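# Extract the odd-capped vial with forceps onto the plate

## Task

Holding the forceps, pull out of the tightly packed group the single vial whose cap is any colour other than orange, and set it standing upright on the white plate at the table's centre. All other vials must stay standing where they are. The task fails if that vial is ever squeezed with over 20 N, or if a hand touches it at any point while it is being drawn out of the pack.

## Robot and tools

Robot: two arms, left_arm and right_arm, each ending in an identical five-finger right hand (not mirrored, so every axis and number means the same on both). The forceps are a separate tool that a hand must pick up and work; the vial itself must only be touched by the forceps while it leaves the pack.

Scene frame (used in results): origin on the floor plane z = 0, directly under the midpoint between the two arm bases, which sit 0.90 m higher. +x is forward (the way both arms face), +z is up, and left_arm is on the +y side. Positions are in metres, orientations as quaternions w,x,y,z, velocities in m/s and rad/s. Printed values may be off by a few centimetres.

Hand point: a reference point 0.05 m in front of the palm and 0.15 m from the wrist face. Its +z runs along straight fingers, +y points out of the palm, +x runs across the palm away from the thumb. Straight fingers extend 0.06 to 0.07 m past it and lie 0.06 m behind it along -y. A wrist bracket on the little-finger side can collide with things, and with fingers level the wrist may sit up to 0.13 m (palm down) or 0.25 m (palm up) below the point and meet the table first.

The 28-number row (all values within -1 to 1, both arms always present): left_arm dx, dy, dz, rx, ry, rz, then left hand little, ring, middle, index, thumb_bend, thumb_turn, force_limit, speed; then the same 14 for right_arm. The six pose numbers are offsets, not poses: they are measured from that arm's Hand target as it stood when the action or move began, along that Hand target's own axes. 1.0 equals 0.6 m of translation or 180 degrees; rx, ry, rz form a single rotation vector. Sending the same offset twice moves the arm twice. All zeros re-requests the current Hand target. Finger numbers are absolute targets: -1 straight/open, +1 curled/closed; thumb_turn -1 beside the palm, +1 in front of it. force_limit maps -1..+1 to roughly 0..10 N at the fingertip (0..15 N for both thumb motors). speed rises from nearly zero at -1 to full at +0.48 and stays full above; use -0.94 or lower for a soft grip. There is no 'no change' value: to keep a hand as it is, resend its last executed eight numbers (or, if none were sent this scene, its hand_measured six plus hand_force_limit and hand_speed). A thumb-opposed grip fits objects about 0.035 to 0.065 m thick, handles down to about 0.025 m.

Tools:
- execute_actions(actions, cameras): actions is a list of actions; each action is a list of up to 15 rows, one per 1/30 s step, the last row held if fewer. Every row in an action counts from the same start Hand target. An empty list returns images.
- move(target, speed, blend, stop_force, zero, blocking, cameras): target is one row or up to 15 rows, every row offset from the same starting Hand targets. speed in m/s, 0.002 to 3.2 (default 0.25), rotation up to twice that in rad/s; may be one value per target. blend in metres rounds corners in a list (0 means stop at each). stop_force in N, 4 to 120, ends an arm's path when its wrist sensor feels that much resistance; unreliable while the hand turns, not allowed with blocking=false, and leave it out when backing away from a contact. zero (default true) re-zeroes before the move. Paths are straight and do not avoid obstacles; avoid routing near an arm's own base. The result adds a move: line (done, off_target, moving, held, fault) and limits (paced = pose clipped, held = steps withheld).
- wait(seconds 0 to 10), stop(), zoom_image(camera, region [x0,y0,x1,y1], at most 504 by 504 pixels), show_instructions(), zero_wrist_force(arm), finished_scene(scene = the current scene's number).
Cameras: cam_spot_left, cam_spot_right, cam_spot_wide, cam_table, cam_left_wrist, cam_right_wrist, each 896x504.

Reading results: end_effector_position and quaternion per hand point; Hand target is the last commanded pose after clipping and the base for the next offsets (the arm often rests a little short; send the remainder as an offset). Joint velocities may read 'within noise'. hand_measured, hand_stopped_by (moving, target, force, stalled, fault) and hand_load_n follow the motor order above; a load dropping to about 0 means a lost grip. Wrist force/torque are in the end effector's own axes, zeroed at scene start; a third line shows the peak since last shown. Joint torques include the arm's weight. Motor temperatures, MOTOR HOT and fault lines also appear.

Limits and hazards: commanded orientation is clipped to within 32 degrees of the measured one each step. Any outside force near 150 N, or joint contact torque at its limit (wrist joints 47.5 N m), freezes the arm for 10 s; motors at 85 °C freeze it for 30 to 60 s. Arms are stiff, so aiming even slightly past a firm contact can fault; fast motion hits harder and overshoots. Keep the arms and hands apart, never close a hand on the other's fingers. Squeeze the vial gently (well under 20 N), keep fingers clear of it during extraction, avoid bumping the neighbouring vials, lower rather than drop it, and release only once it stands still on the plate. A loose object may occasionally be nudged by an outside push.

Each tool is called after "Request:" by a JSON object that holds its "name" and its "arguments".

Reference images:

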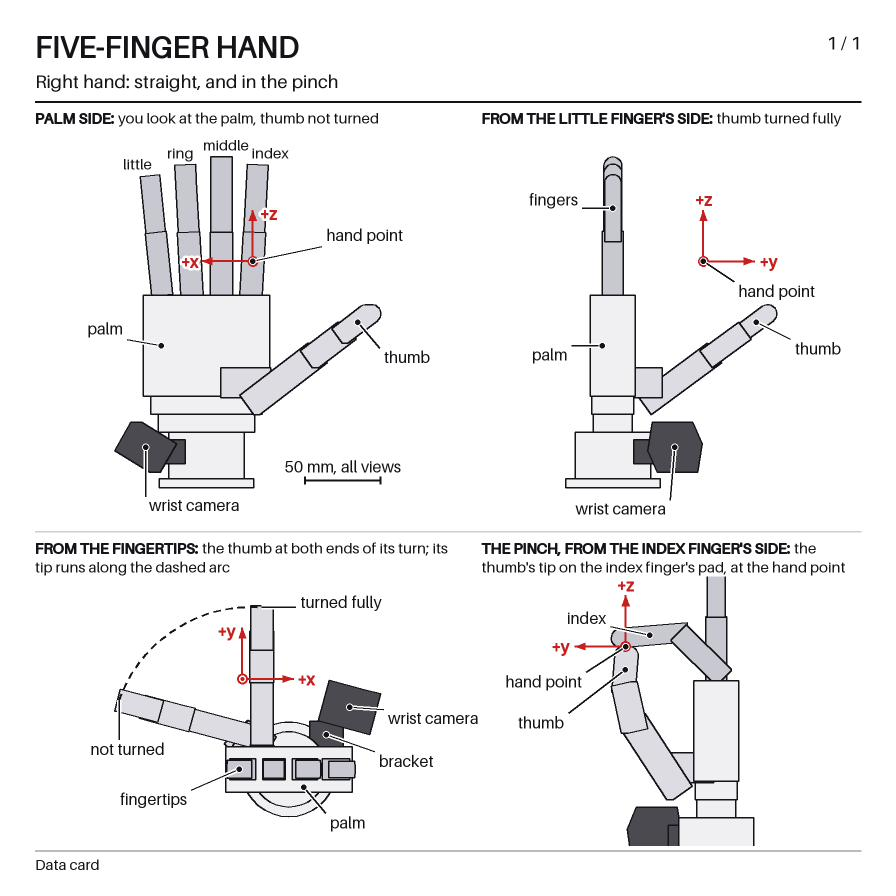

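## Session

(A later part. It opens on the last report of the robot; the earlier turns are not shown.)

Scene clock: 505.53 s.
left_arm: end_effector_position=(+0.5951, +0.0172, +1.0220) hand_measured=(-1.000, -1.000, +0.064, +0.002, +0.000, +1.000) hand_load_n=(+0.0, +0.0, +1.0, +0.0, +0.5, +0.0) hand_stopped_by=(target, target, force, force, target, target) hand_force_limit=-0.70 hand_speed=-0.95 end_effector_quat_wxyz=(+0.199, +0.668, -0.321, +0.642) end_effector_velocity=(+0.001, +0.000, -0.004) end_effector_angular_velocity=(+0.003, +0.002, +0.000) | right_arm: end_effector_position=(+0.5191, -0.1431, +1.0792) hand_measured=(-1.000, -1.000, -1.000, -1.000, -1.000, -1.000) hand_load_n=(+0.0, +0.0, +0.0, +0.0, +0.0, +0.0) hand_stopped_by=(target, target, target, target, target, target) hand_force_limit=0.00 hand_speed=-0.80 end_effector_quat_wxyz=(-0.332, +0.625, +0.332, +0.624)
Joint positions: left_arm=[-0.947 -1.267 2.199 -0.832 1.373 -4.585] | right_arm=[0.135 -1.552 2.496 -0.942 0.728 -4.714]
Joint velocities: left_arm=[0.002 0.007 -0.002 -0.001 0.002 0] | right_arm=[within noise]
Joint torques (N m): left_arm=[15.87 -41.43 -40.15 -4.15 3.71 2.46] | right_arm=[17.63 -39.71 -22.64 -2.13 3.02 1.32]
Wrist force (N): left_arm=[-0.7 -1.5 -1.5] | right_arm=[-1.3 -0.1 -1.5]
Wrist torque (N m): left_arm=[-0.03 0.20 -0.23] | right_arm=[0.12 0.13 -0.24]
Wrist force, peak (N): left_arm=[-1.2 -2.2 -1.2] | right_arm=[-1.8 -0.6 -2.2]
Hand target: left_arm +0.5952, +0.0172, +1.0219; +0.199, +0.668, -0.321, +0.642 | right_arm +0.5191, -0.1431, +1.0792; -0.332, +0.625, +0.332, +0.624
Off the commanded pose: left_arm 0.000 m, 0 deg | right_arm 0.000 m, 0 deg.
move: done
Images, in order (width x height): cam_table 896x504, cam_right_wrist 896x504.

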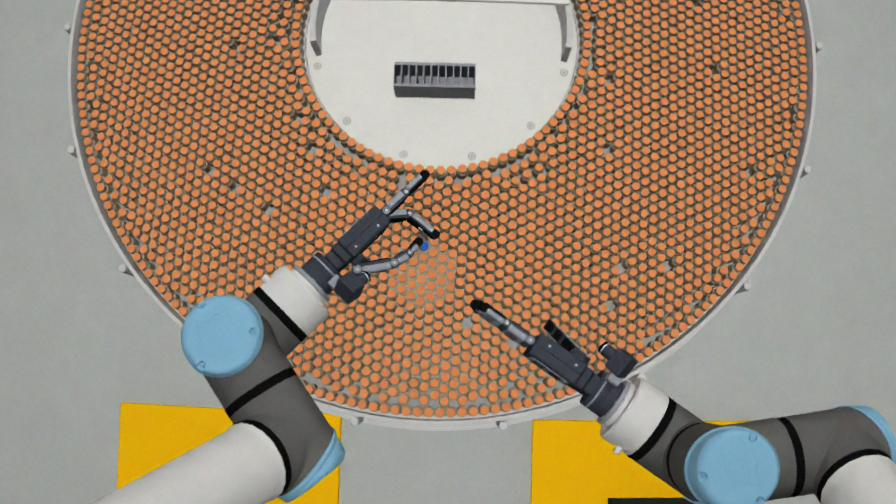

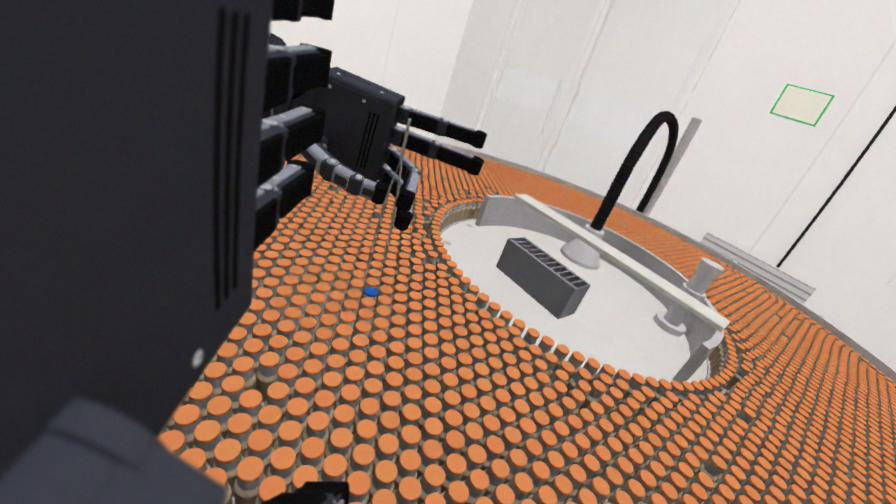

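Request:
{"name": "zoom_image", "arguments": {"camera": "cam_right_wrist", "region": [350, 240, 410, 300]}}

Request:
{"name": "zoom_image", "arguments": {"camera": "cam_table", "region": [412, 230, 438, 256]}}

Scaled by 8.400 from the camera's 896x504 image, which has a finer 1280x720 frame.

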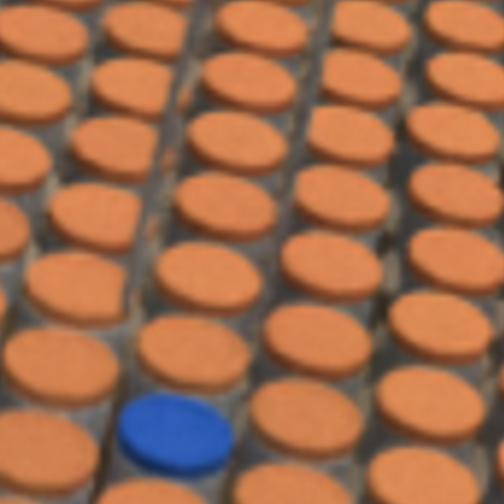

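Scaled by 19.385 from the camera's 896x504 image, which has a finer 1280x720 frame.

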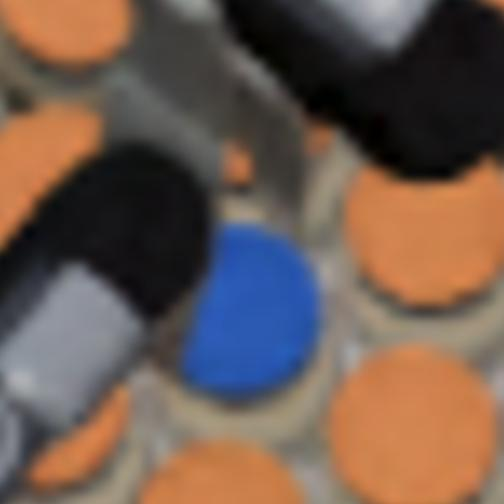

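Request:
{"name": "move", "arguments": {"target": [0,0,0,0,0,0,-1,-1,0.054,-0.008,0.0,1,-0.7,-0.95,0,0,0,0,0,0,-1,-1,-1,-1,-1,-1,0,-0.8], "speed": 0.03, "cameras": ["cam_right_wrist","cam_table"]}}

Request:
{"name": "zoom_image", "arguments": {"camera": "cam_right_wrist", "region": [340, 170, 420, 300]}}

Request:
{"name": "zoom_image", "arguments": {"camera": "cam_table", "region": [412, 226, 438, 256]}}

Scene clock: 523.07 s.
left_arm: end_effector_position=(+0.5952, +0.0172, +1.0219) hand_measured=(-1.000, -1.000, +0.054, -0.008, +0.000, +1.000) hand_load_n=(+0.0, +0.0, +0.0, +0.0, +0.0, +0.0) hand_stopped_by=(target, target, target, target, target, target) hand_force_limit=-0.70 hand_speed=-0.95 end_effector_quat_wxyz=(+0.199, +0.668, -0.321, +0.642) | right_arm: end_effector_position=(+0.5191, -0.1431, +1.0792) hand_measured=(-1.000, -1.000, -1.000, -1.000, -1.000, -1.000) hand_load_n=(+0.0, +0.0, +0.0, +0.0, +0.0, +0.0) hand_stopped_by=(target, target, target, target, target, target) hand_force_limit=0.00 hand_speed=-0.80 end_effector_quat_wxyz=(-0.332, +0.625, +0.332, +0.624)
Joint positions: left_arm=[-0.947 -1.267 2.198 -0.832 1.373 -4.585] | right_arm=[0.135 -1.552 2.496 -0.942 0.728 -4.714]
Joint torques (N m): left_arm=[15.06 -39.59 -39.96 -3.99 3.62 2.34] | right_arm=[16.38 -38.36 -26.14 -1.44 2.71 0.67]
Wrist force (N): left_arm=[-0.9 -1.7 -1.0] | right_arm=[-2.1 0.1 -1.9]
Wrist torque (N m): left_arm=[-0.09 0.21 -0.25] | right_arm=[0.17 0.26 -0.28]
Wrist force, peak (N): left_arm=[-1.0 -2.0 -1.4] | right_arm=[-2.1 0.1 -1.9]
Hand target: left_arm +0.5952, +0.0172, +1.0219; +0.199, +0.668, -0.321, +0.642 | right_arm +0.5191, -0.1431, +1.0792; -0.332, +0.625, +0.332, +0.624
Off the commanded pose: left_arm 0.000 m, 0 deg | right_arm 0.000 m, 0 deg.
move: done
Images, in order (width x height): cam_table 896x504, cam_right_wrist 896x504.

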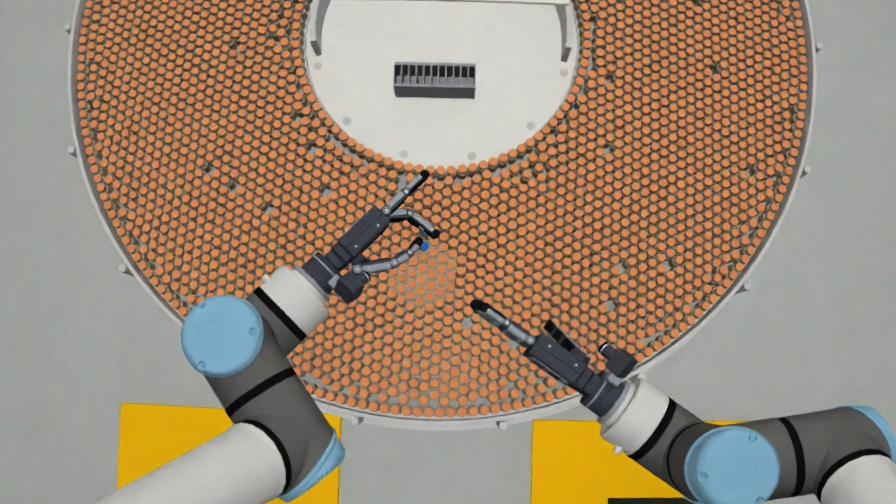

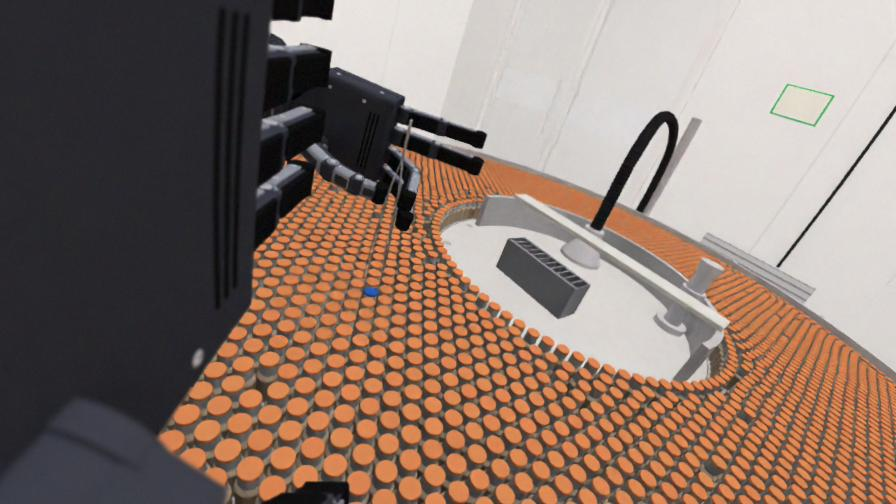

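Scaled by 3.877 from the camera's 896x504 image, which has a finer 1280x720 frame.

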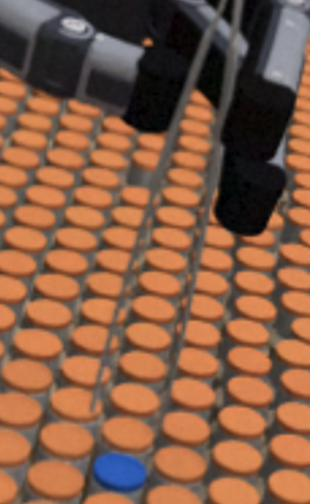

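Scaled by 16.800 from the camera's 896x504 image, which has a finer 1280x720 frame.

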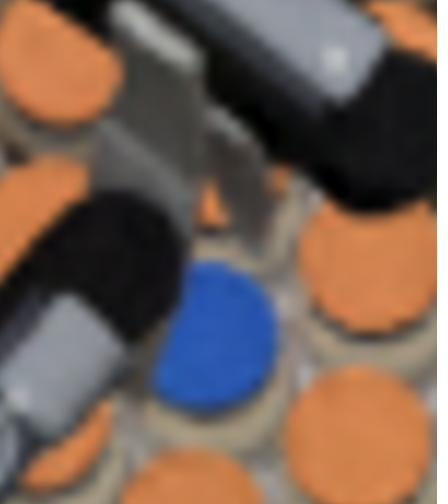

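Request:
{"name": "move", "arguments": {"target": [-0.0131,0.0019,0.0013,0,0,0,-1,-1,0.054,-0.008,0.0,1,-0.7,-0.95,0,0,0,0,0,0,-1,-1,-1,-1,-1,-1,0,-0.8], "speed": 0.01, "stop_force": 4, "cameras": ["cam_right_wrist","cam_table"]}}

Request:
{"name": "zoom_image", "arguments": {"camera": "cam_right_wrist", "region": [340, 200, 420, 310]}}

Request:
{"name": "zoom_image", "arguments": {"camera": "cam_table", "region": [412, 230, 438, 256]}}

Scene clock: 535.10 s.
left_arm: end_effector_position=(+0.5952, +0.0172, +1.0140) hand_measured=(-1.000, -1.000, +0.054, -0.008, +0.000, +1.000) hand_load_n=(+0.0, +0.0, +0.0, +0.0, +0.5, +0.0) hand_stopped_by=(target, target, target, target, target, target) hand_force_limit=-0.70 hand_speed=-0.95 end_effector_quat_wxyz=(+0.199, +0.668, -0.321, +0.642) | right_arm: end_effector_position=(+0.5191, -0.1431, +1.0792) hand_measured=(-1.000, -1.000, -1.000, -1.000, -1.000, -1.000) hand_load_n=(+0.0, +0.0, +0.5, +0.0, +0.0, +0.0) hand_stopped_by=(target, target, target, target, target, target) hand_force_limit=0.00 hand_speed=-0.80 end_effector_quat_wxyz=(-0.332, +0.625, +0.332, +0.624)
Joint positions: left_arm=[-0.947 -1.254 2.202 -0.848 1.373 -4.585] | right_arm=[0.135 -1.552 2.496 -0.942 0.728 -4.714]
Joint torques (N m): left_arm=[15.38 -41.86 -22.65 -3.9 3.57 2.39] | right_arm=[19.3 -32.63 -33.22 -1.19 2.58 -0.92]
Wrist force (N): left_arm=[-1.2 -1.6 -1.3] | right_arm=[-1.7 -0.2 -1.8]
Wrist torque (N m): left_arm=[-0.08 0.25 -0.27] | right_arm=[0.11 0.20 -0.27]
Wrist force, peak (N): left_arm=[-1.1 -2.1 -1.3] | right_arm=[-2.3 -0.1 -2.0]
Hand target: left_arm +0.5952, +0.0172, +1.0139; +0.199, +0.668, -0.321, +0.642 | right_arm +0.5191, -0.1431, +1.0792; -0.332, +0.625, +0.332, +0.624
Off the commanded pose: left_arm 0.000 m, 0 deg | right_arm 0.000 m, 0 deg.
move: done
Images, in order (width x height): cam_table 896x504, cam_right_wrist 896x504.

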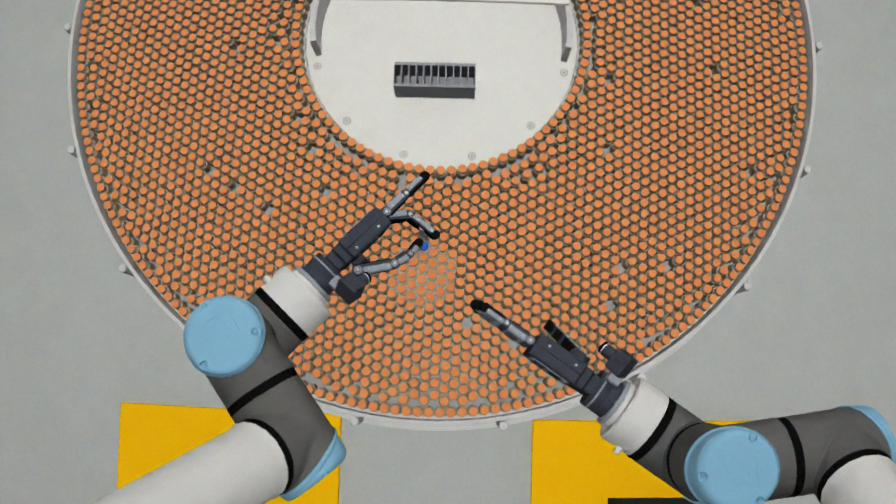

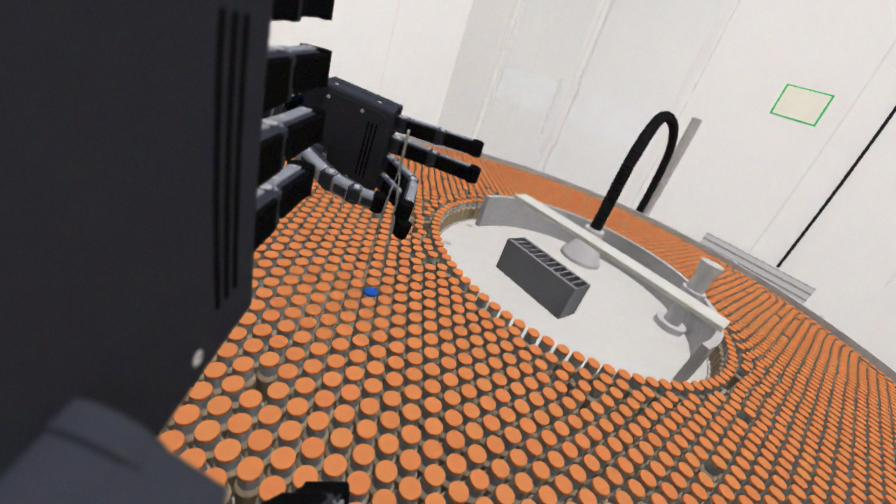

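Scaled by 4.582 from the camera's 896x504 image, which has a finer 1280x720 frame.

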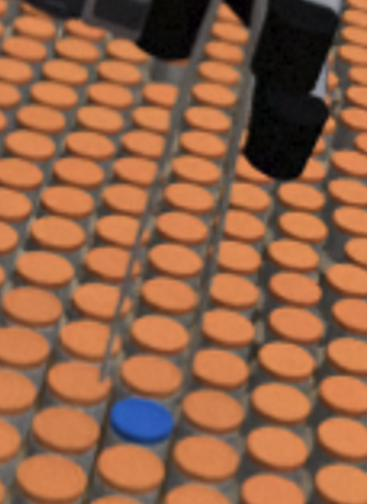

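Scaled by 19.385 from the camera's 896x504 image, which has a finer 1280x720 frame.

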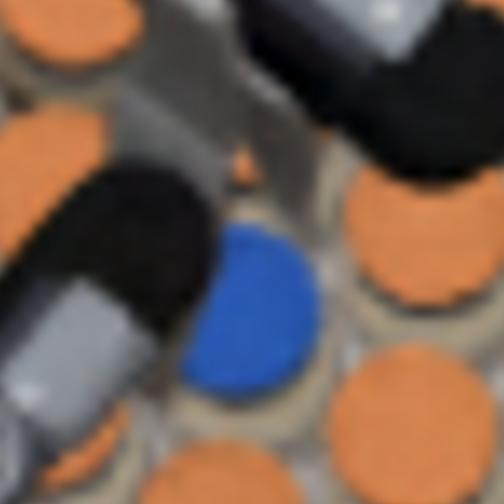

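Request:
{"name": "move", "arguments": {"target": [0,0,0,0,0,0,-1,-1,0.054,-0.008,0.0,1,-0.7,-0.95,0,0.1783,0.1228,0.2222,0,0,-1,-1,-1,-1,-1,-1,0,-0.8], "speed": 0.15, "cameras": ["cam_right_wrist"]}}

Request:
{"name": "zoom_image", "arguments": {"camera": "cam_right_wrist", "region": [320, 220, 400, 320]}}

Scene clock: 547.57 s.
left_arm: end_effector_position=(+0.5952, +0.0172, +1.0139) hand_measured=(-1.000, -1.000, +0.054, -0.008, +0.000, +1.000) hand_load_n=(+0.0, +0.0, +0.5, +0.0, +0.0, +0.0) hand_stopped_by=(target, target, target, target, target, target) hand_force_limit=-0.70 hand_speed=-0.95 end_effector_quat_wxyz=(+0.199, +0.668, -0.321, +0.642) | right_arm: end_effector_position=(+0.6490, -0.1419, +1.0791) hand_measured=(-1.000, -1.000, -1.000, -1.000, -1.000, -1.000) hand_load_n=(+0.0, +0.0, +0.0, +0.0, +0.0, +0.0) hand_stopped_by=(target, target, target, target, target, target) hand_force_limit=0.00 hand_speed=-0.80 end_effector_quat_wxyz=(+0.525, -0.474, -0.526, -0.473)
Joint positions: left_arm=[-0.947 -1.254 2.202 -0.848 1.373 -4.585] | right_arm=[-0.062 -1.202 2.033 -0.84 -0.166 -4.702]
Joint torques (N m): left_arm=[15.08 -40.14 -22.69 -3.99 3.52 2.26] | right_arm=[-0.81 -41.6 -38.81 2.23 -2.87 -3.55]
Wrist force (N): left_arm=[-1.0 -1.8 -1.5] | right_arm=[-0.6 -0.1 -1.3]
Wrist torque (N m): left_arm=[-0.09 0.23 -0.26] | right_arm=[0.15 0.00 0.05]
Wrist force, peak (N): left_arm=[-0.9 -2.0 -1.7] | right_arm=[-2.0 -0.3 -2.0]
Hand target: left_arm +0.5952, +0.0172, +1.0139; +0.199, +0.668, -0.321, +0.642 | right_arm +0.6490, -0.1419, +1.0791; +0.525, -0.474, -0.525, -0.473
Off the commanded pose: left_arm 0.000 m, 0 deg | right_arm 0.000 m, 0 deg.
move: done
Images, in order (width x height): cam_right_wrist 896x504.

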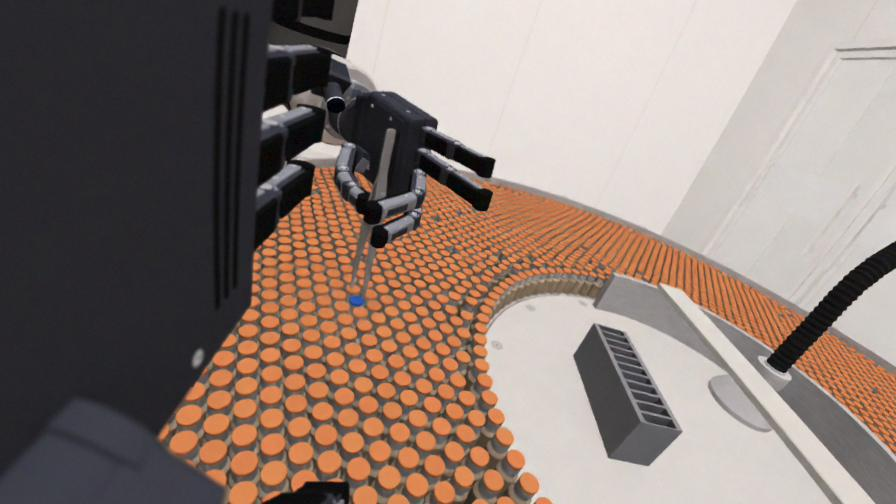

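Scaled by 5.040 from the camera's 896x504 image, which has a finer 1280x720 frame.

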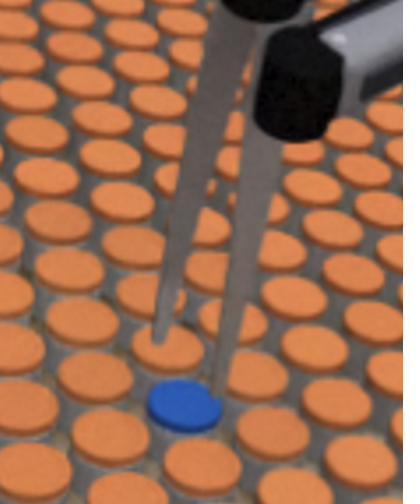

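Request:
{"name": "move", "arguments": {"target": [-0.0162,0.0024,0.0020,0,0,0,-1,-1,0.054,-0.008,0.0,1,-0.7,-0.95,0,0,0,0,0,0,-1,-1,-1,-1,-1,-1,0,-0.8], "speed": 0.006, "stop_force": 4, "cameras": ["cam_right_wrist","cam_table"]}}

Request:
{"name": "zoom_image", "arguments": {"camera": "cam_right_wrist", "region": [320, 240, 400, 330]}}

Request:
{"name": "zoom_image", "arguments": {"camera": "cam_table", "region": [412, 230, 438, 256]}}

Scene clock: 594.60 s.
left_arm: end_effector_position=(+0.5954, +0.0170, +1.0041) hand_measured=(-1.000, -1.000, +0.054, -0.008, +0.000, +1.000) hand_load_n=(+0.0, +0.0, +0.0, +0.5, +0.5, +0.0) hand_stopped_by=(target, target, target, target, target, target) hand_force_limit=-0.70 hand_speed=-0.95 end_effector_quat_wxyz=(+0.199, +0.668, -0.321, +0.642) | right_arm: end_effector_position=(+0.6490, -0.1419, +1.0791) hand_measured=(-1.000, -1.000, -1.000, -1.000, -1.000, -1.000) hand_load_n=(+0.0, +0.0, +0.0, +0.0, +0.0, +0.0) hand_stopped_by=(target, target, target, target, target, target) hand_force_limit=0.00 hand_speed=-0.80 end_effector_quat_wxyz=(+0.525, -0.474, -0.526, -0.473)
Joint positions: left_arm=[-0.947 -1.237 2.205 -0.869 1.373 -4.585] | right_arm=[-0.062 -1.202 2.033 -0.84 -0.167 -4.702]
Joint torques (N m): left_arm=[15.43 -43.21 -21.84 -4.04 3.72 2.27] | right_arm=[11 -41.44 -38.97 2.46 -2.95 -2.98]
Wrist force (N): left_arm=[-1.0 -1.8 -1.1] | right_arm=[-1.3 0.0 -1.0]
Wrist torque (N m): left_arm=[-0.15 0.21 -0.26] | right_arm=[0.14 0.10 0.00]
Wrist force, peak (N): left_arm=[-1.2 -1.9 -1.5] | right_arm=[-1.6 0.1 -1.6]
Hand target: left_arm +0.5954, +0.0170, +1.0041; +0.199, +0.668, -0.321, +0.642 | right_arm +0.6490, -0.1419, +1.0791; +0.525, -0.474, -0.526, -0.473
Off the commanded pose: left_arm 0.000 m, 0 deg | right_arm 0.000 m, 0 deg.
move: done
Images, in order (width x height): cam_table 896x504, cam_right_wrist 896x504.

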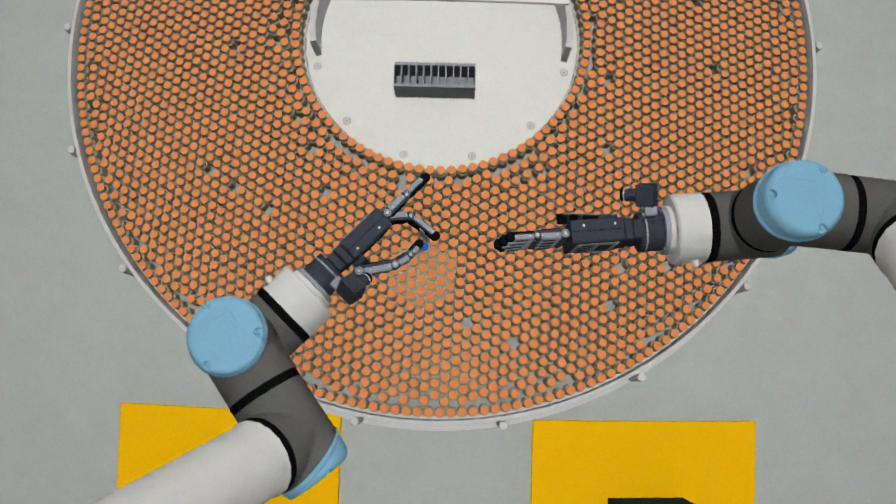

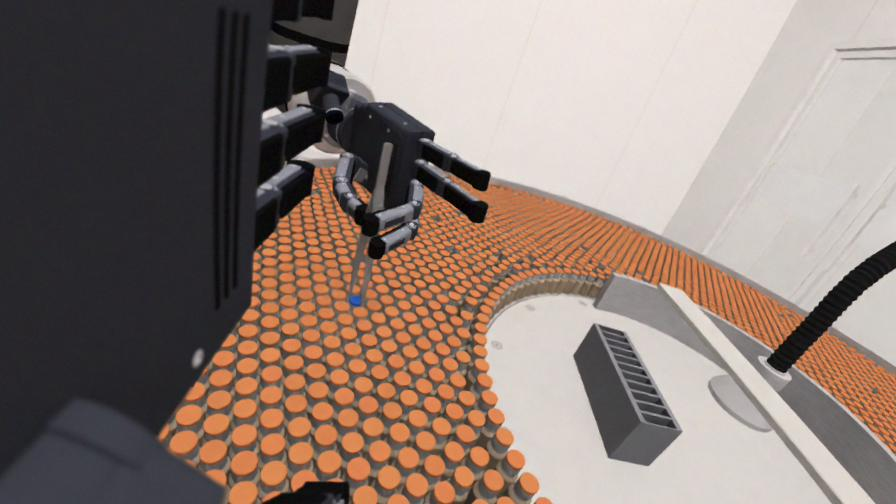

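Scaled by 5.600 from the camera's 896x504 image, which has a finer 1280x720 frame.

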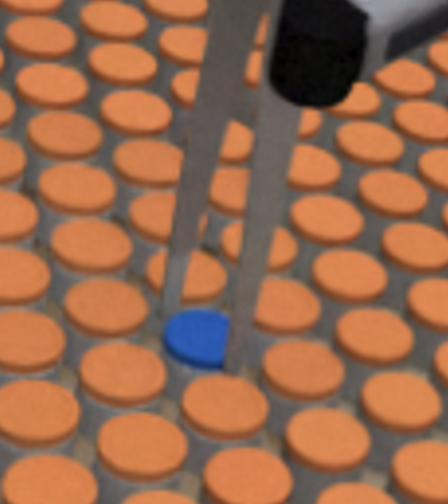

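Scaled by 19.385 from the camera's 896x504 image, which has a finer 1280x720 frame.

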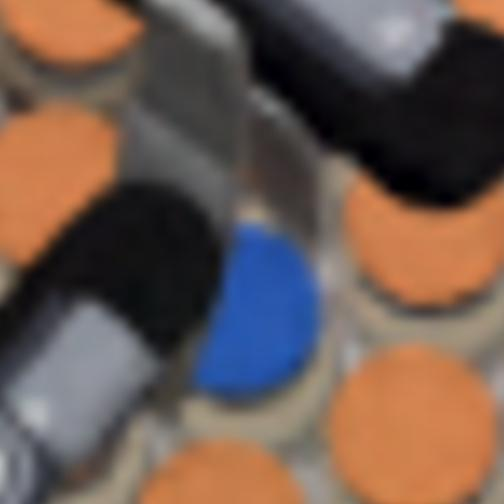

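Request:
{"name": "move", "arguments": {"target": [-0.0075,0.0010,0.0014,0,0,0,-1,-1,0.054,-0.008,0.0,1,-0.7,-0.95,0,0,0,0,0,0,-1,-1,-1,-1,-1,-1,0,-0.8], "speed": 0.006, "stop_force": 4, "cameras": ["cam_right_wrist","cam_table"]}}

Request:
{"name": "zoom_image", "arguments": {"camera": "cam_right_wrist", "region": [320, 240, 400, 330]}}

Request:
{"name": "zoom_image", "arguments": {"camera": "cam_table", "region": [412, 230, 438, 256]}}

Scene clock: 607.53 s.
left_arm: end_effector_position=(+0.5957, +0.0168, +0.9995) hand_measured=(-1.000, -1.000, +0.054, -0.008, +0.000, +1.000) hand_load_n=(+0.0, +0.0, +0.5, +0.0, +0.0, +0.0) hand_stopped_by=(target, target, target, target, target, target) hand_force_limit=-0.70 hand_speed=-0.95 end_effector_quat_wxyz=(+0.199, +0.668, -0.321, +0.642) | right_arm: end_effector_position=(+0.6490, -0.1419, +1.0791) hand_measured=(-1.000, -1.000, -1.000, -1.000, -1.000, -1.000) hand_load_n=(+0.0, +0.0, +0.0, +0.0, +0.0, +0.0) hand_stopped_by=(target, target, target, target, target, target) hand_force_limit=0.00 hand_speed=-0.80 end_effector_quat_wxyz=(+0.525, -0.474, -0.526, -0.473)
Joint positions: left_arm=[-0.947 -1.229 2.206 -0.878 1.373 -4.585] | right_arm=[-0.062 -1.202 2.033 -0.84 -0.167 -4.702]
Joint torques (N m): left_arm=[15.56 -41.93 -21.94 -4.07 3.79 2.45] | right_arm=[12.32 -40.41 -38.71 2.18 -3.31 -3.29]
Wrist force (N): left_arm=[-1.1 -2.0 -1.0] | right_arm=[-1.1 0.2 -1.8]
Wrist torque (N m): left_arm=[-0.20 0.21 -0.26] | right_arm=[0.21 0.08 0.02]
Wrist force, peak (N): left_arm=[-1.2 -2.0 -1.4] | right_arm=[-1.2 0.2 -2.1]
Hand target: left_arm +0.5957, +0.0168, +0.9995; +0.199, +0.668, -0.321, +0.642 | right_arm +0.6490, -0.1419, +1.0791; +0.525, -0.474, -0.526, -0.473
Off the commanded pose: left_arm 0.000 m, 0 deg | right_arm 0.000 m, 0 deg.
move: done
Images, in order (width x height): cam_table 896x504, cam_right_wrist 896x504.

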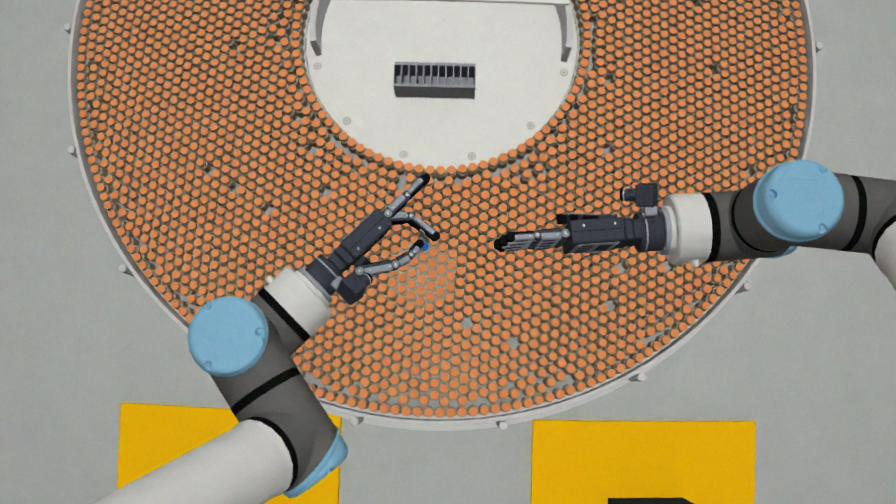

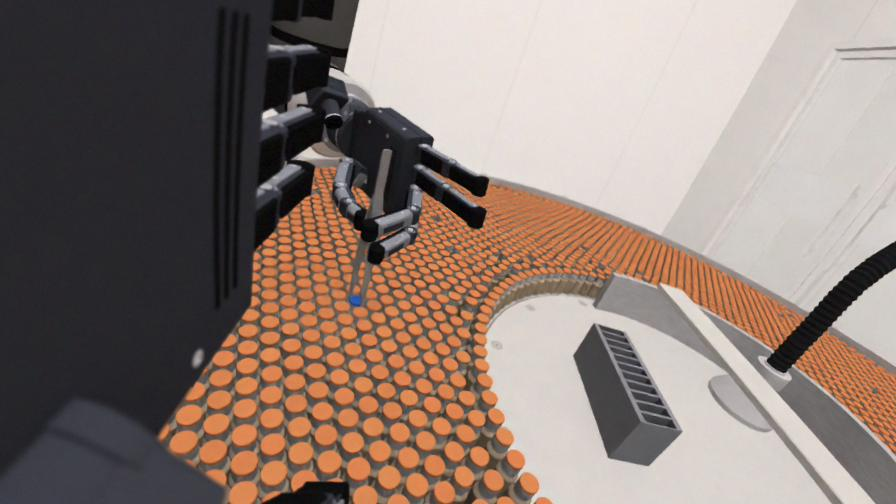

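Scaled by 5.600 from the camera's 896x504 image, which has a finer 1280x720 frame.

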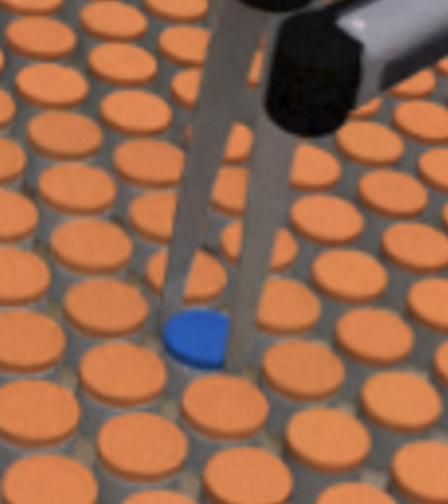

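Scaled by 19.385 from the camera's 896x504 image, which has a finer 1280x720 frame.

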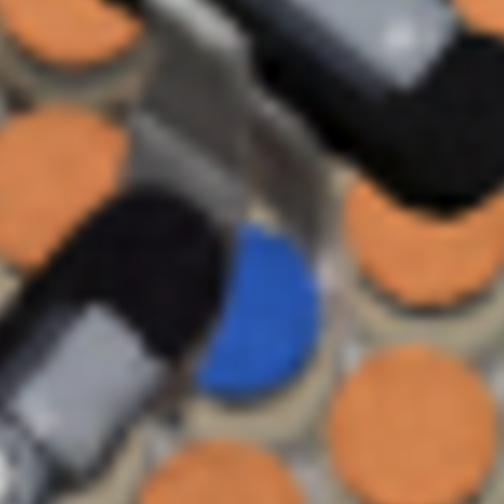

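Request:
{"name": "move", "arguments": {"target": [0,0,0.0006,0,0,0,-1,-1,0.074,0.014,0.0,1,-0.6,-0.95,0,0,0,0,0,0,-1,-1,-1,-1,-1,-1,0,-0.8], "speed": 0.005, "cameras": ["cam_right_wrist"]}}

Request:
{"name": "zoom_image", "arguments": {"camera": "cam_right_wrist", "region": [320, 240, 400, 330]}}

Scene clock: 618.77 s.
left_arm: end_effector_position=(+0.5960, +0.0166, +0.9994) hand_measured=(-1.000, -1.000, +0.072, +0.014, +0.000, +1.000) hand_load_n=(+0.0, +0.0, +2.0, +1.0, +1.0, +0.0) hand_stopped_by=(target, target, force, target, target, target) hand_force_limit=-0.60 hand_speed=-0.95 end_effector_quat_wxyz=(+0.199, +0.668, -0.321, +0.642) | right_arm: end_effector_position=(+0.6490, -0.1419, +1.0791) hand_measured=(-1.000, -1.000, -1.000, -1.000, -1.000, -1.000) hand_load_n=(+0.0, +0.0, +0.0, +0.0, +0.0, +0.0) hand_stopped_by=(target, target, target, target, target, target) hand_force_limit=0.00 hand_speed=-0.80 end_effector_quat_wxyz=(+0.525, -0.474, -0.526, -0.473)
Joint positions: left_arm=[-0.947 -1.228 2.206 -0.878 1.374 -4.585] | right_arm=[-0.062 -1.202 2.033 -0.84 -0.167 -4.702]
Joint torques (N m): left_arm=[15.14 -43.64 -37.66 0.23 3.71 2.3] | right_arm=[11.63 -38.84 -38.63 2.16 -3.17 -3.3]
Wrist force (N): left_arm=[-1.2 -1.7 -0.9] | right_arm=[-0.9 0.2 -1.7]
Wrist torque (N m): left_arm=[-0.15 0.21 -0.26] | right_arm=[0.22 0.05 0.04]
Wrist force, peak (N): left_arm=[-1.4 -2.1 -1.1] | right_arm=[-1.3 0.0 -1.9]
Hand target: left_arm +0.5960, +0.0166, +0.9994; +0.199, +0.668, -0.321, +0.642 | right_arm +0.6490, -0.1419, +1.0791; +0.525, -0.474, -0.526, -0.473
Off the commanded pose: left_arm 0.000 m, 0 deg | right_arm 0.000 m, 0 deg.
move: done
Images, in order (width x height): cam_right_wrist 896x504.

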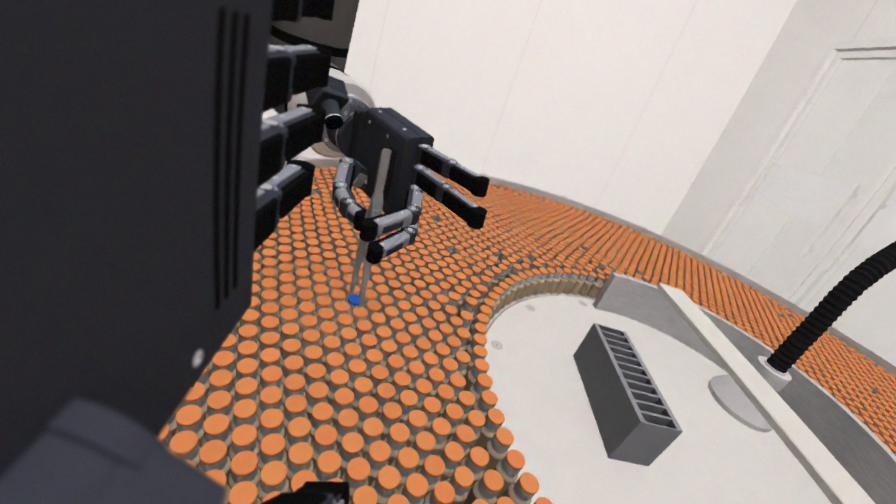

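Scaled by 5.600 from the camera's 896x504 image, which has a finer 1280x720 frame.

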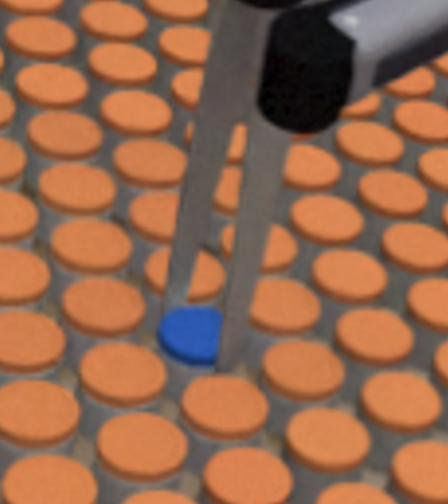

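Request:
{"name": "move", "arguments": {"target": [0.0001,-0.0002,0.0016,0,0,0,-1,-1,0.083,0.042,0.0,1,-0.3,-0.95,0,0,0,0,0,0,-1,-1,-1,-1,-1,-1,0,-0.8], "speed": 0.004, "cameras": ["cam_right_wrist"]}}

Request:
{"name": "zoom_image", "arguments": {"camera": "cam_right_wrist", "region": [320, 240, 400, 330]}}

Scene clock: 629.20 s.
left_arm: end_effector_position=(+0.5967, +0.0160, +0.9994) hand_measured=(-1.000, -1.000, +0.080, +0.036, +0.000, +1.000) hand_load_n=(+0.0, +0.0, +2.5, +4.0, +2.0, -1.0) hand_stopped_by=(target, target, force, force, target, target) hand_force_limit=-0.30 hand_speed=-0.95 end_effector_quat_wxyz=(+0.199, +0.668, -0.321, +0.642) | right_arm: end_effector_position=(+0.6490, -0.1419, +1.0791) hand_measured=(-1.000, -1.000, -1.000, -1.000, -1.000, -1.000) hand_load_n=(+0.0, +0.0, +0.0, +0.0, +0.0, +0.0) hand_stopped_by=(target, target, target, target, target, target) hand_force_limit=0.00 hand_speed=-0.80 end_effector_quat_wxyz=(+0.525, -0.474, -0.526, -0.473)
Joint positions: left_arm=[-0.946 -1.227 2.204 -0.877 1.374 -4.585] | right_arm=[-0.062 -1.202 2.033 -0.84 -0.167 -4.702]
Joint torques (N m): left_arm=[14.45 -40.77 -37.71 0.77 3.48 2.69] | right_arm=[10.35 -42.14 -37.99 1.66 -2.98 -3.14]
Wrist force (N): left_arm=[-1.4 -2.0 -0.9] | right_arm=[-0.5 -0.1 -1.2]
Wrist torque (N m): left_arm=[-0.19 0.24 -0.27] | right_arm=[0.13 -0.03 0.04]
Wrist force, peak (N): left_arm=[-1.4 -2.2 -1.2] | right_arm=[-1.2 0.1 -1.9]
Hand target: left_arm +0.5968, +0.0160, +0.9994; +0.199, +0.668, -0.321, +0.642 | right_arm +0.6490, -0.1419, +1.0791; +0.525, -0.474, -0.526, -0.473
Off the commanded pose: left_arm 0.000 m, 0 deg | right_arm 0.000 m, 0 deg.
move: done
Images, in order (width x height): cam_right_wrist 896x504.

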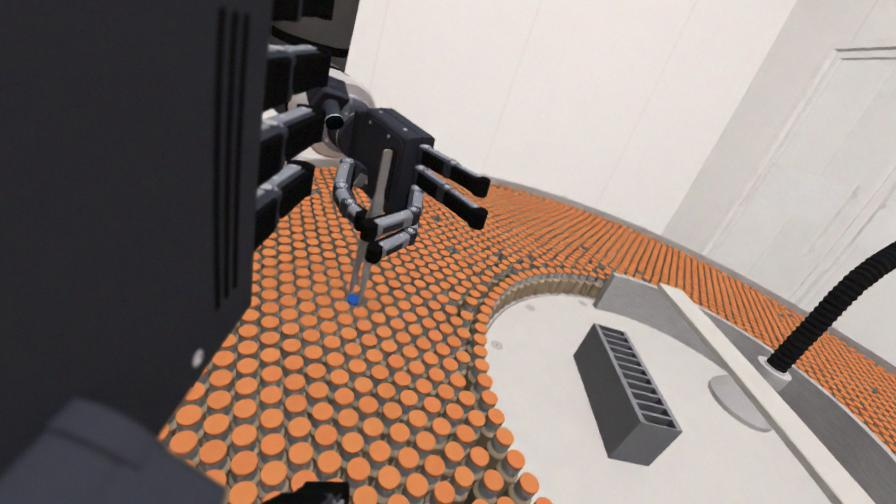

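Scaled by 5.600 from the camera's 896x504 image, which has a finer 1280x720 frame.

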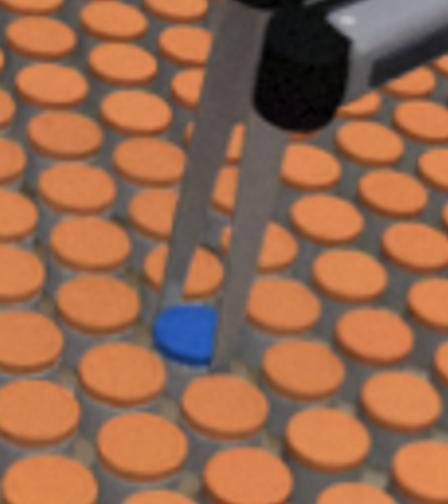

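Request:
{"name": "move", "arguments": {"target": [[0.0002,-0.0003,0.0020,0,0,0,-1,-1,0.083,0.042,0.0,1,-0.3,-0.95,0,0,0,0,0,0,-1,-1,-1,-1,-1,-1,0,-0.8],[0.0248,-0.0039,-0.0005,0,0,0,-1,-1,0.083,0.042,0.0,1,-0.3,-0.95,0,0,0,0,0,0,-1,-1,-1,-1,-1,-1,0,-0.8]], "speed": [0.005,0.015], "cameras": ["cam_right_wrist","cam_table"]}}

Request:
{"name": "zoom_image", "arguments": {"camera": "cam_right_wrist", "region": [320, 220, 400, 320]}}

Scene clock: 641.00 s.
left_arm: end_effector_position=(+0.5978, +0.0153, +1.0143) hand_measured=(-1.000, -1.000, +0.080, +0.036, +0.000, +1.000) hand_load_n=(+0.0, +0.0, +3.0, +3.0, +2.0, -1.0) hand_stopped_by=(target, target, force, force, target, target) hand_force_limit=-0.30 hand_speed=-0.95 end_effector_quat_wxyz=(+0.199, +0.668, -0.321, +0.642) | right_arm: end_effector_position=(+0.6490, -0.1419, +1.0791) hand_measured=(-1.000, -1.000, -1.000, -1.000, -1.000, -1.000) hand_load_n=(+0.0, +0.0, +0.0, +0.0, +0.0, +0.0) hand_stopped_by=(target, target, target, target, target, target) hand_force_limit=0.00 hand_speed=-0.80 end_effector_quat_wxyz=(+0.525, -0.474, -0.526, -0.473)
Joint positions: left_arm=[-0.945 -1.25 2.196 -0.846 1.375 -4.585] | right_arm=[-0.062 -1.202 2.033 -0.84 -0.167 -4.702]
Joint torques (N m): left_arm=[0.44 -66.8 -39.83 0.57 0.53 1.99] | right_arm=[9.1 -41.6 -39.44 2.33 -2.39 -2.87]
Wrist force (N): left_arm=[-1.1 -1.6 -1.3] | right_arm=[-0.8 -0.3 -1.8]
Wrist torque (N m): left_arm=[-0.07 0.22 -0.25] | right_arm=[0.14 0.02 0.02]
Wrist force, peak (N): left_arm=[-1.4 -2.2 -1.0] | right_arm=[-1.5 -0.2 -2.0]
Hand target: left_arm +0.5977, +0.0153, +1.0144; +0.199, +0.668, -0.321, +0.642 | right_arm +0.6490, -0.1419, +1.0791; +0.525, -0.474, -0.526, -0.473
Off the commanded pose: left_arm 0.000 m, 0 deg | right_arm 0.000 m, 0 deg.
move: done
Images, in order (width x height): cam_table 896x504, cam_right_wrist 896x504.

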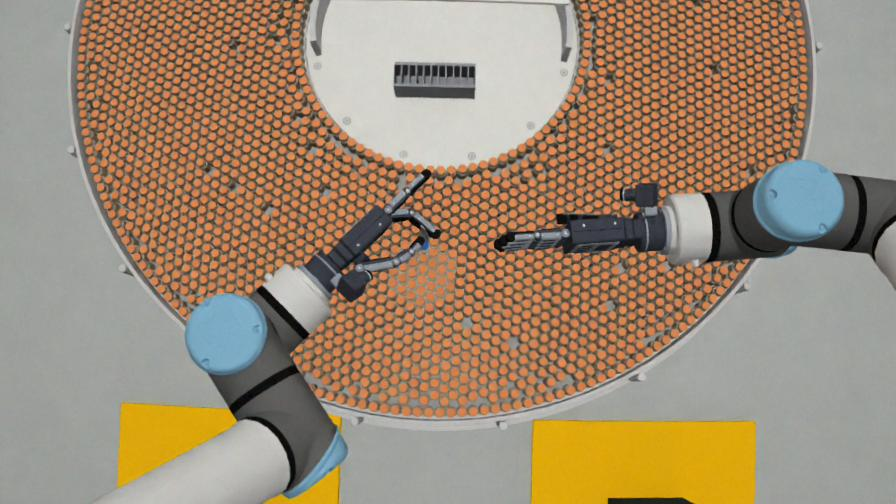

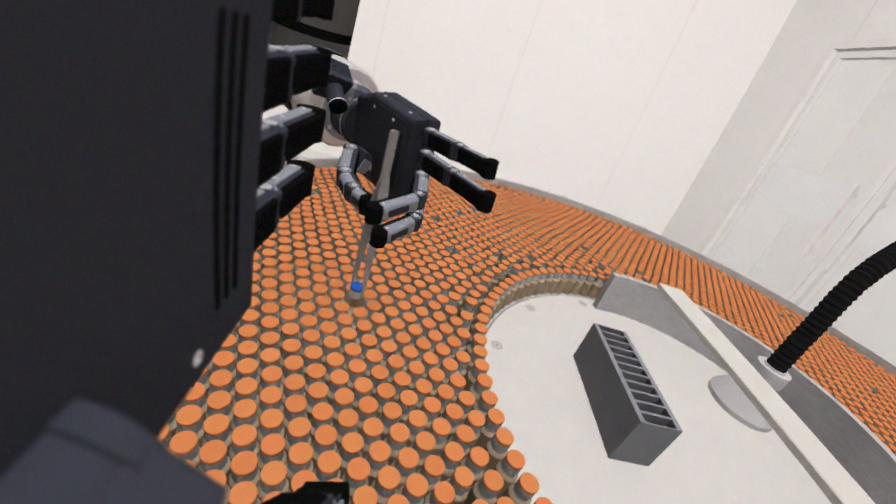

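Scaled by 5.040 from the camera's 896x504 image, which has a finer 1280x720 frame.

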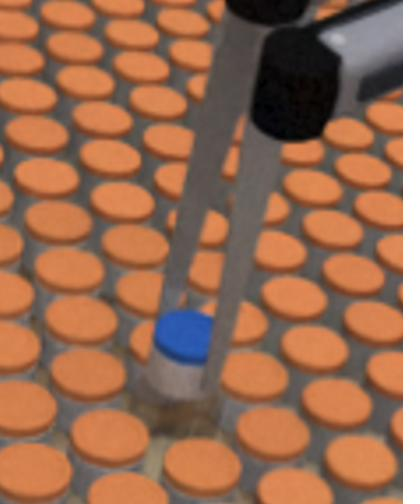

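Request:
{"name": "move", "arguments": {"target": [0.1478,-0.0220,-0.0148,0,0,0,-1,-1,0.083,0.042,0.0,1,-0.3,-0.95,0,0,0,0,0,0,-1,-1,-1,-1,-1,-1,0,-0.8], "speed": 0.04, "cameras": ["cam_right_wrist","cam_table"]}}

Request:
{"name": "zoom_image", "arguments": {"camera": "cam_right_wrist", "region": [320, 60, 500, 320]}}

Scene clock: 648.93 s.
left_arm: end_effector_position=(+0.5977, +0.0154, +1.1044) hand_measured=(-1.000, -1.000, +0.080, +0.036, +0.000, +1.000) hand_load_n=(+0.0, +0.0, +3.0, +3.0, +2.0, -1.0) hand_stopped_by=(target, target, force, force, target, target) hand_force_limit=-0.30 hand_speed=-0.95 end_effector_quat_wxyz=(+0.199, +0.668, -0.321, +0.642) | right_arm: end_effector_position=(+0.6490, -0.1419, +1.0791) hand_measured=(-1.000, -1.000, -1.000, -1.000, -1.000, -1.000) hand_load_n=(+0.0, +0.0, +0.0, +0.0, +0.0, +0.0) hand_stopped_by=(target, target, target, target, target, target) hand_force_limit=0.00 hand_speed=-0.80 end_effector_quat_wxyz=(+0.525, -0.474, -0.526, -0.473)
Joint positions: left_arm=[-0.945 -1.385 2.145 -0.66 1.375 -4.585] | right_arm=[-0.062 -1.202 2.033 -0.84 -0.167 -4.702]
Joint torques (N m): left_arm=[12.94 -64.39 -45.11 1.1 3.5 2.08] | right_arm=[10.59 -42.45 -37.66 2.22 -2.85 -3.06]
Wrist force (N): left_arm=[-0.9 -1.7 -1.3] | right_arm=[-0.8 0.1 -1.5]
Wrist torque (N m): left_arm=[-0.06 0.19 -0.29] | right_arm=[0.19 0.02 0.04]
Wrist force, peak (N): left_arm=[-1.5 -2.1 -1.6] | right_arm=[-1.5 0.2 -2.0]
Hand target: left_arm +0.5977, +0.0154, +1.1045; +0.199, +0.668, -0.321, +0.642 | right_arm +0.6490, -0.1419, +1.0791; +0.525, -0.474, -0.526, -0.473
Off the commanded pose: left_arm 0.000 m, 0 deg | right_arm 0.000 m, 0 deg.
move: done
Images, in order (width x height): cam_table 896x504, cam_right_wrist 896x504.

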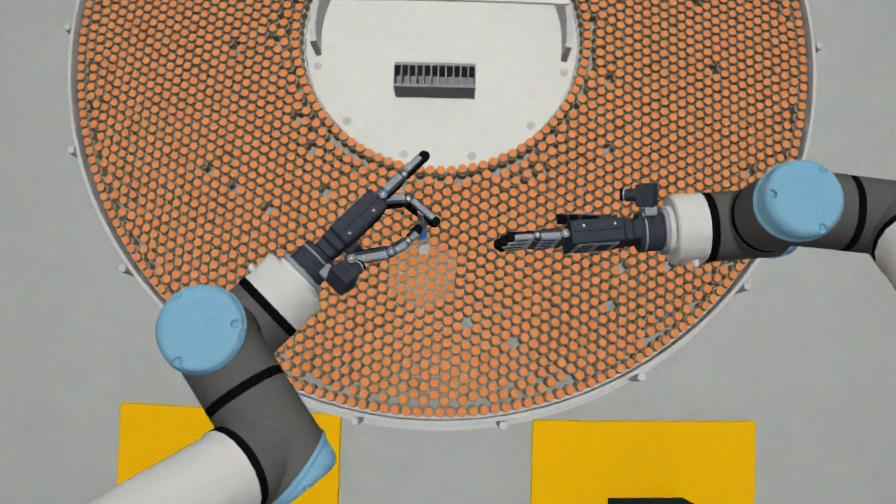

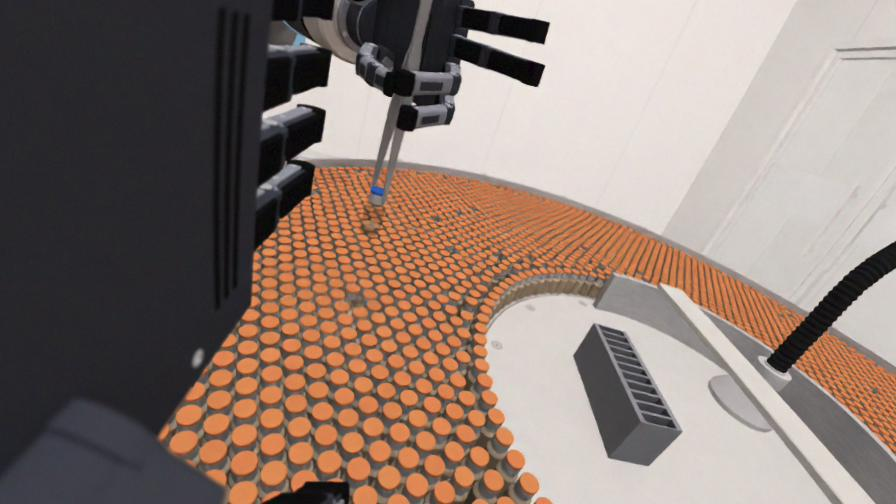

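Scaled by 1.938 from the camera's 896x504 image, which has a finer 1280x720 frame.

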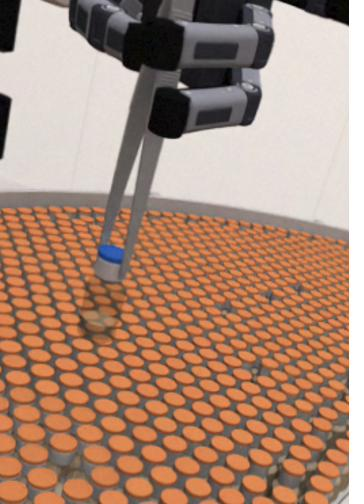

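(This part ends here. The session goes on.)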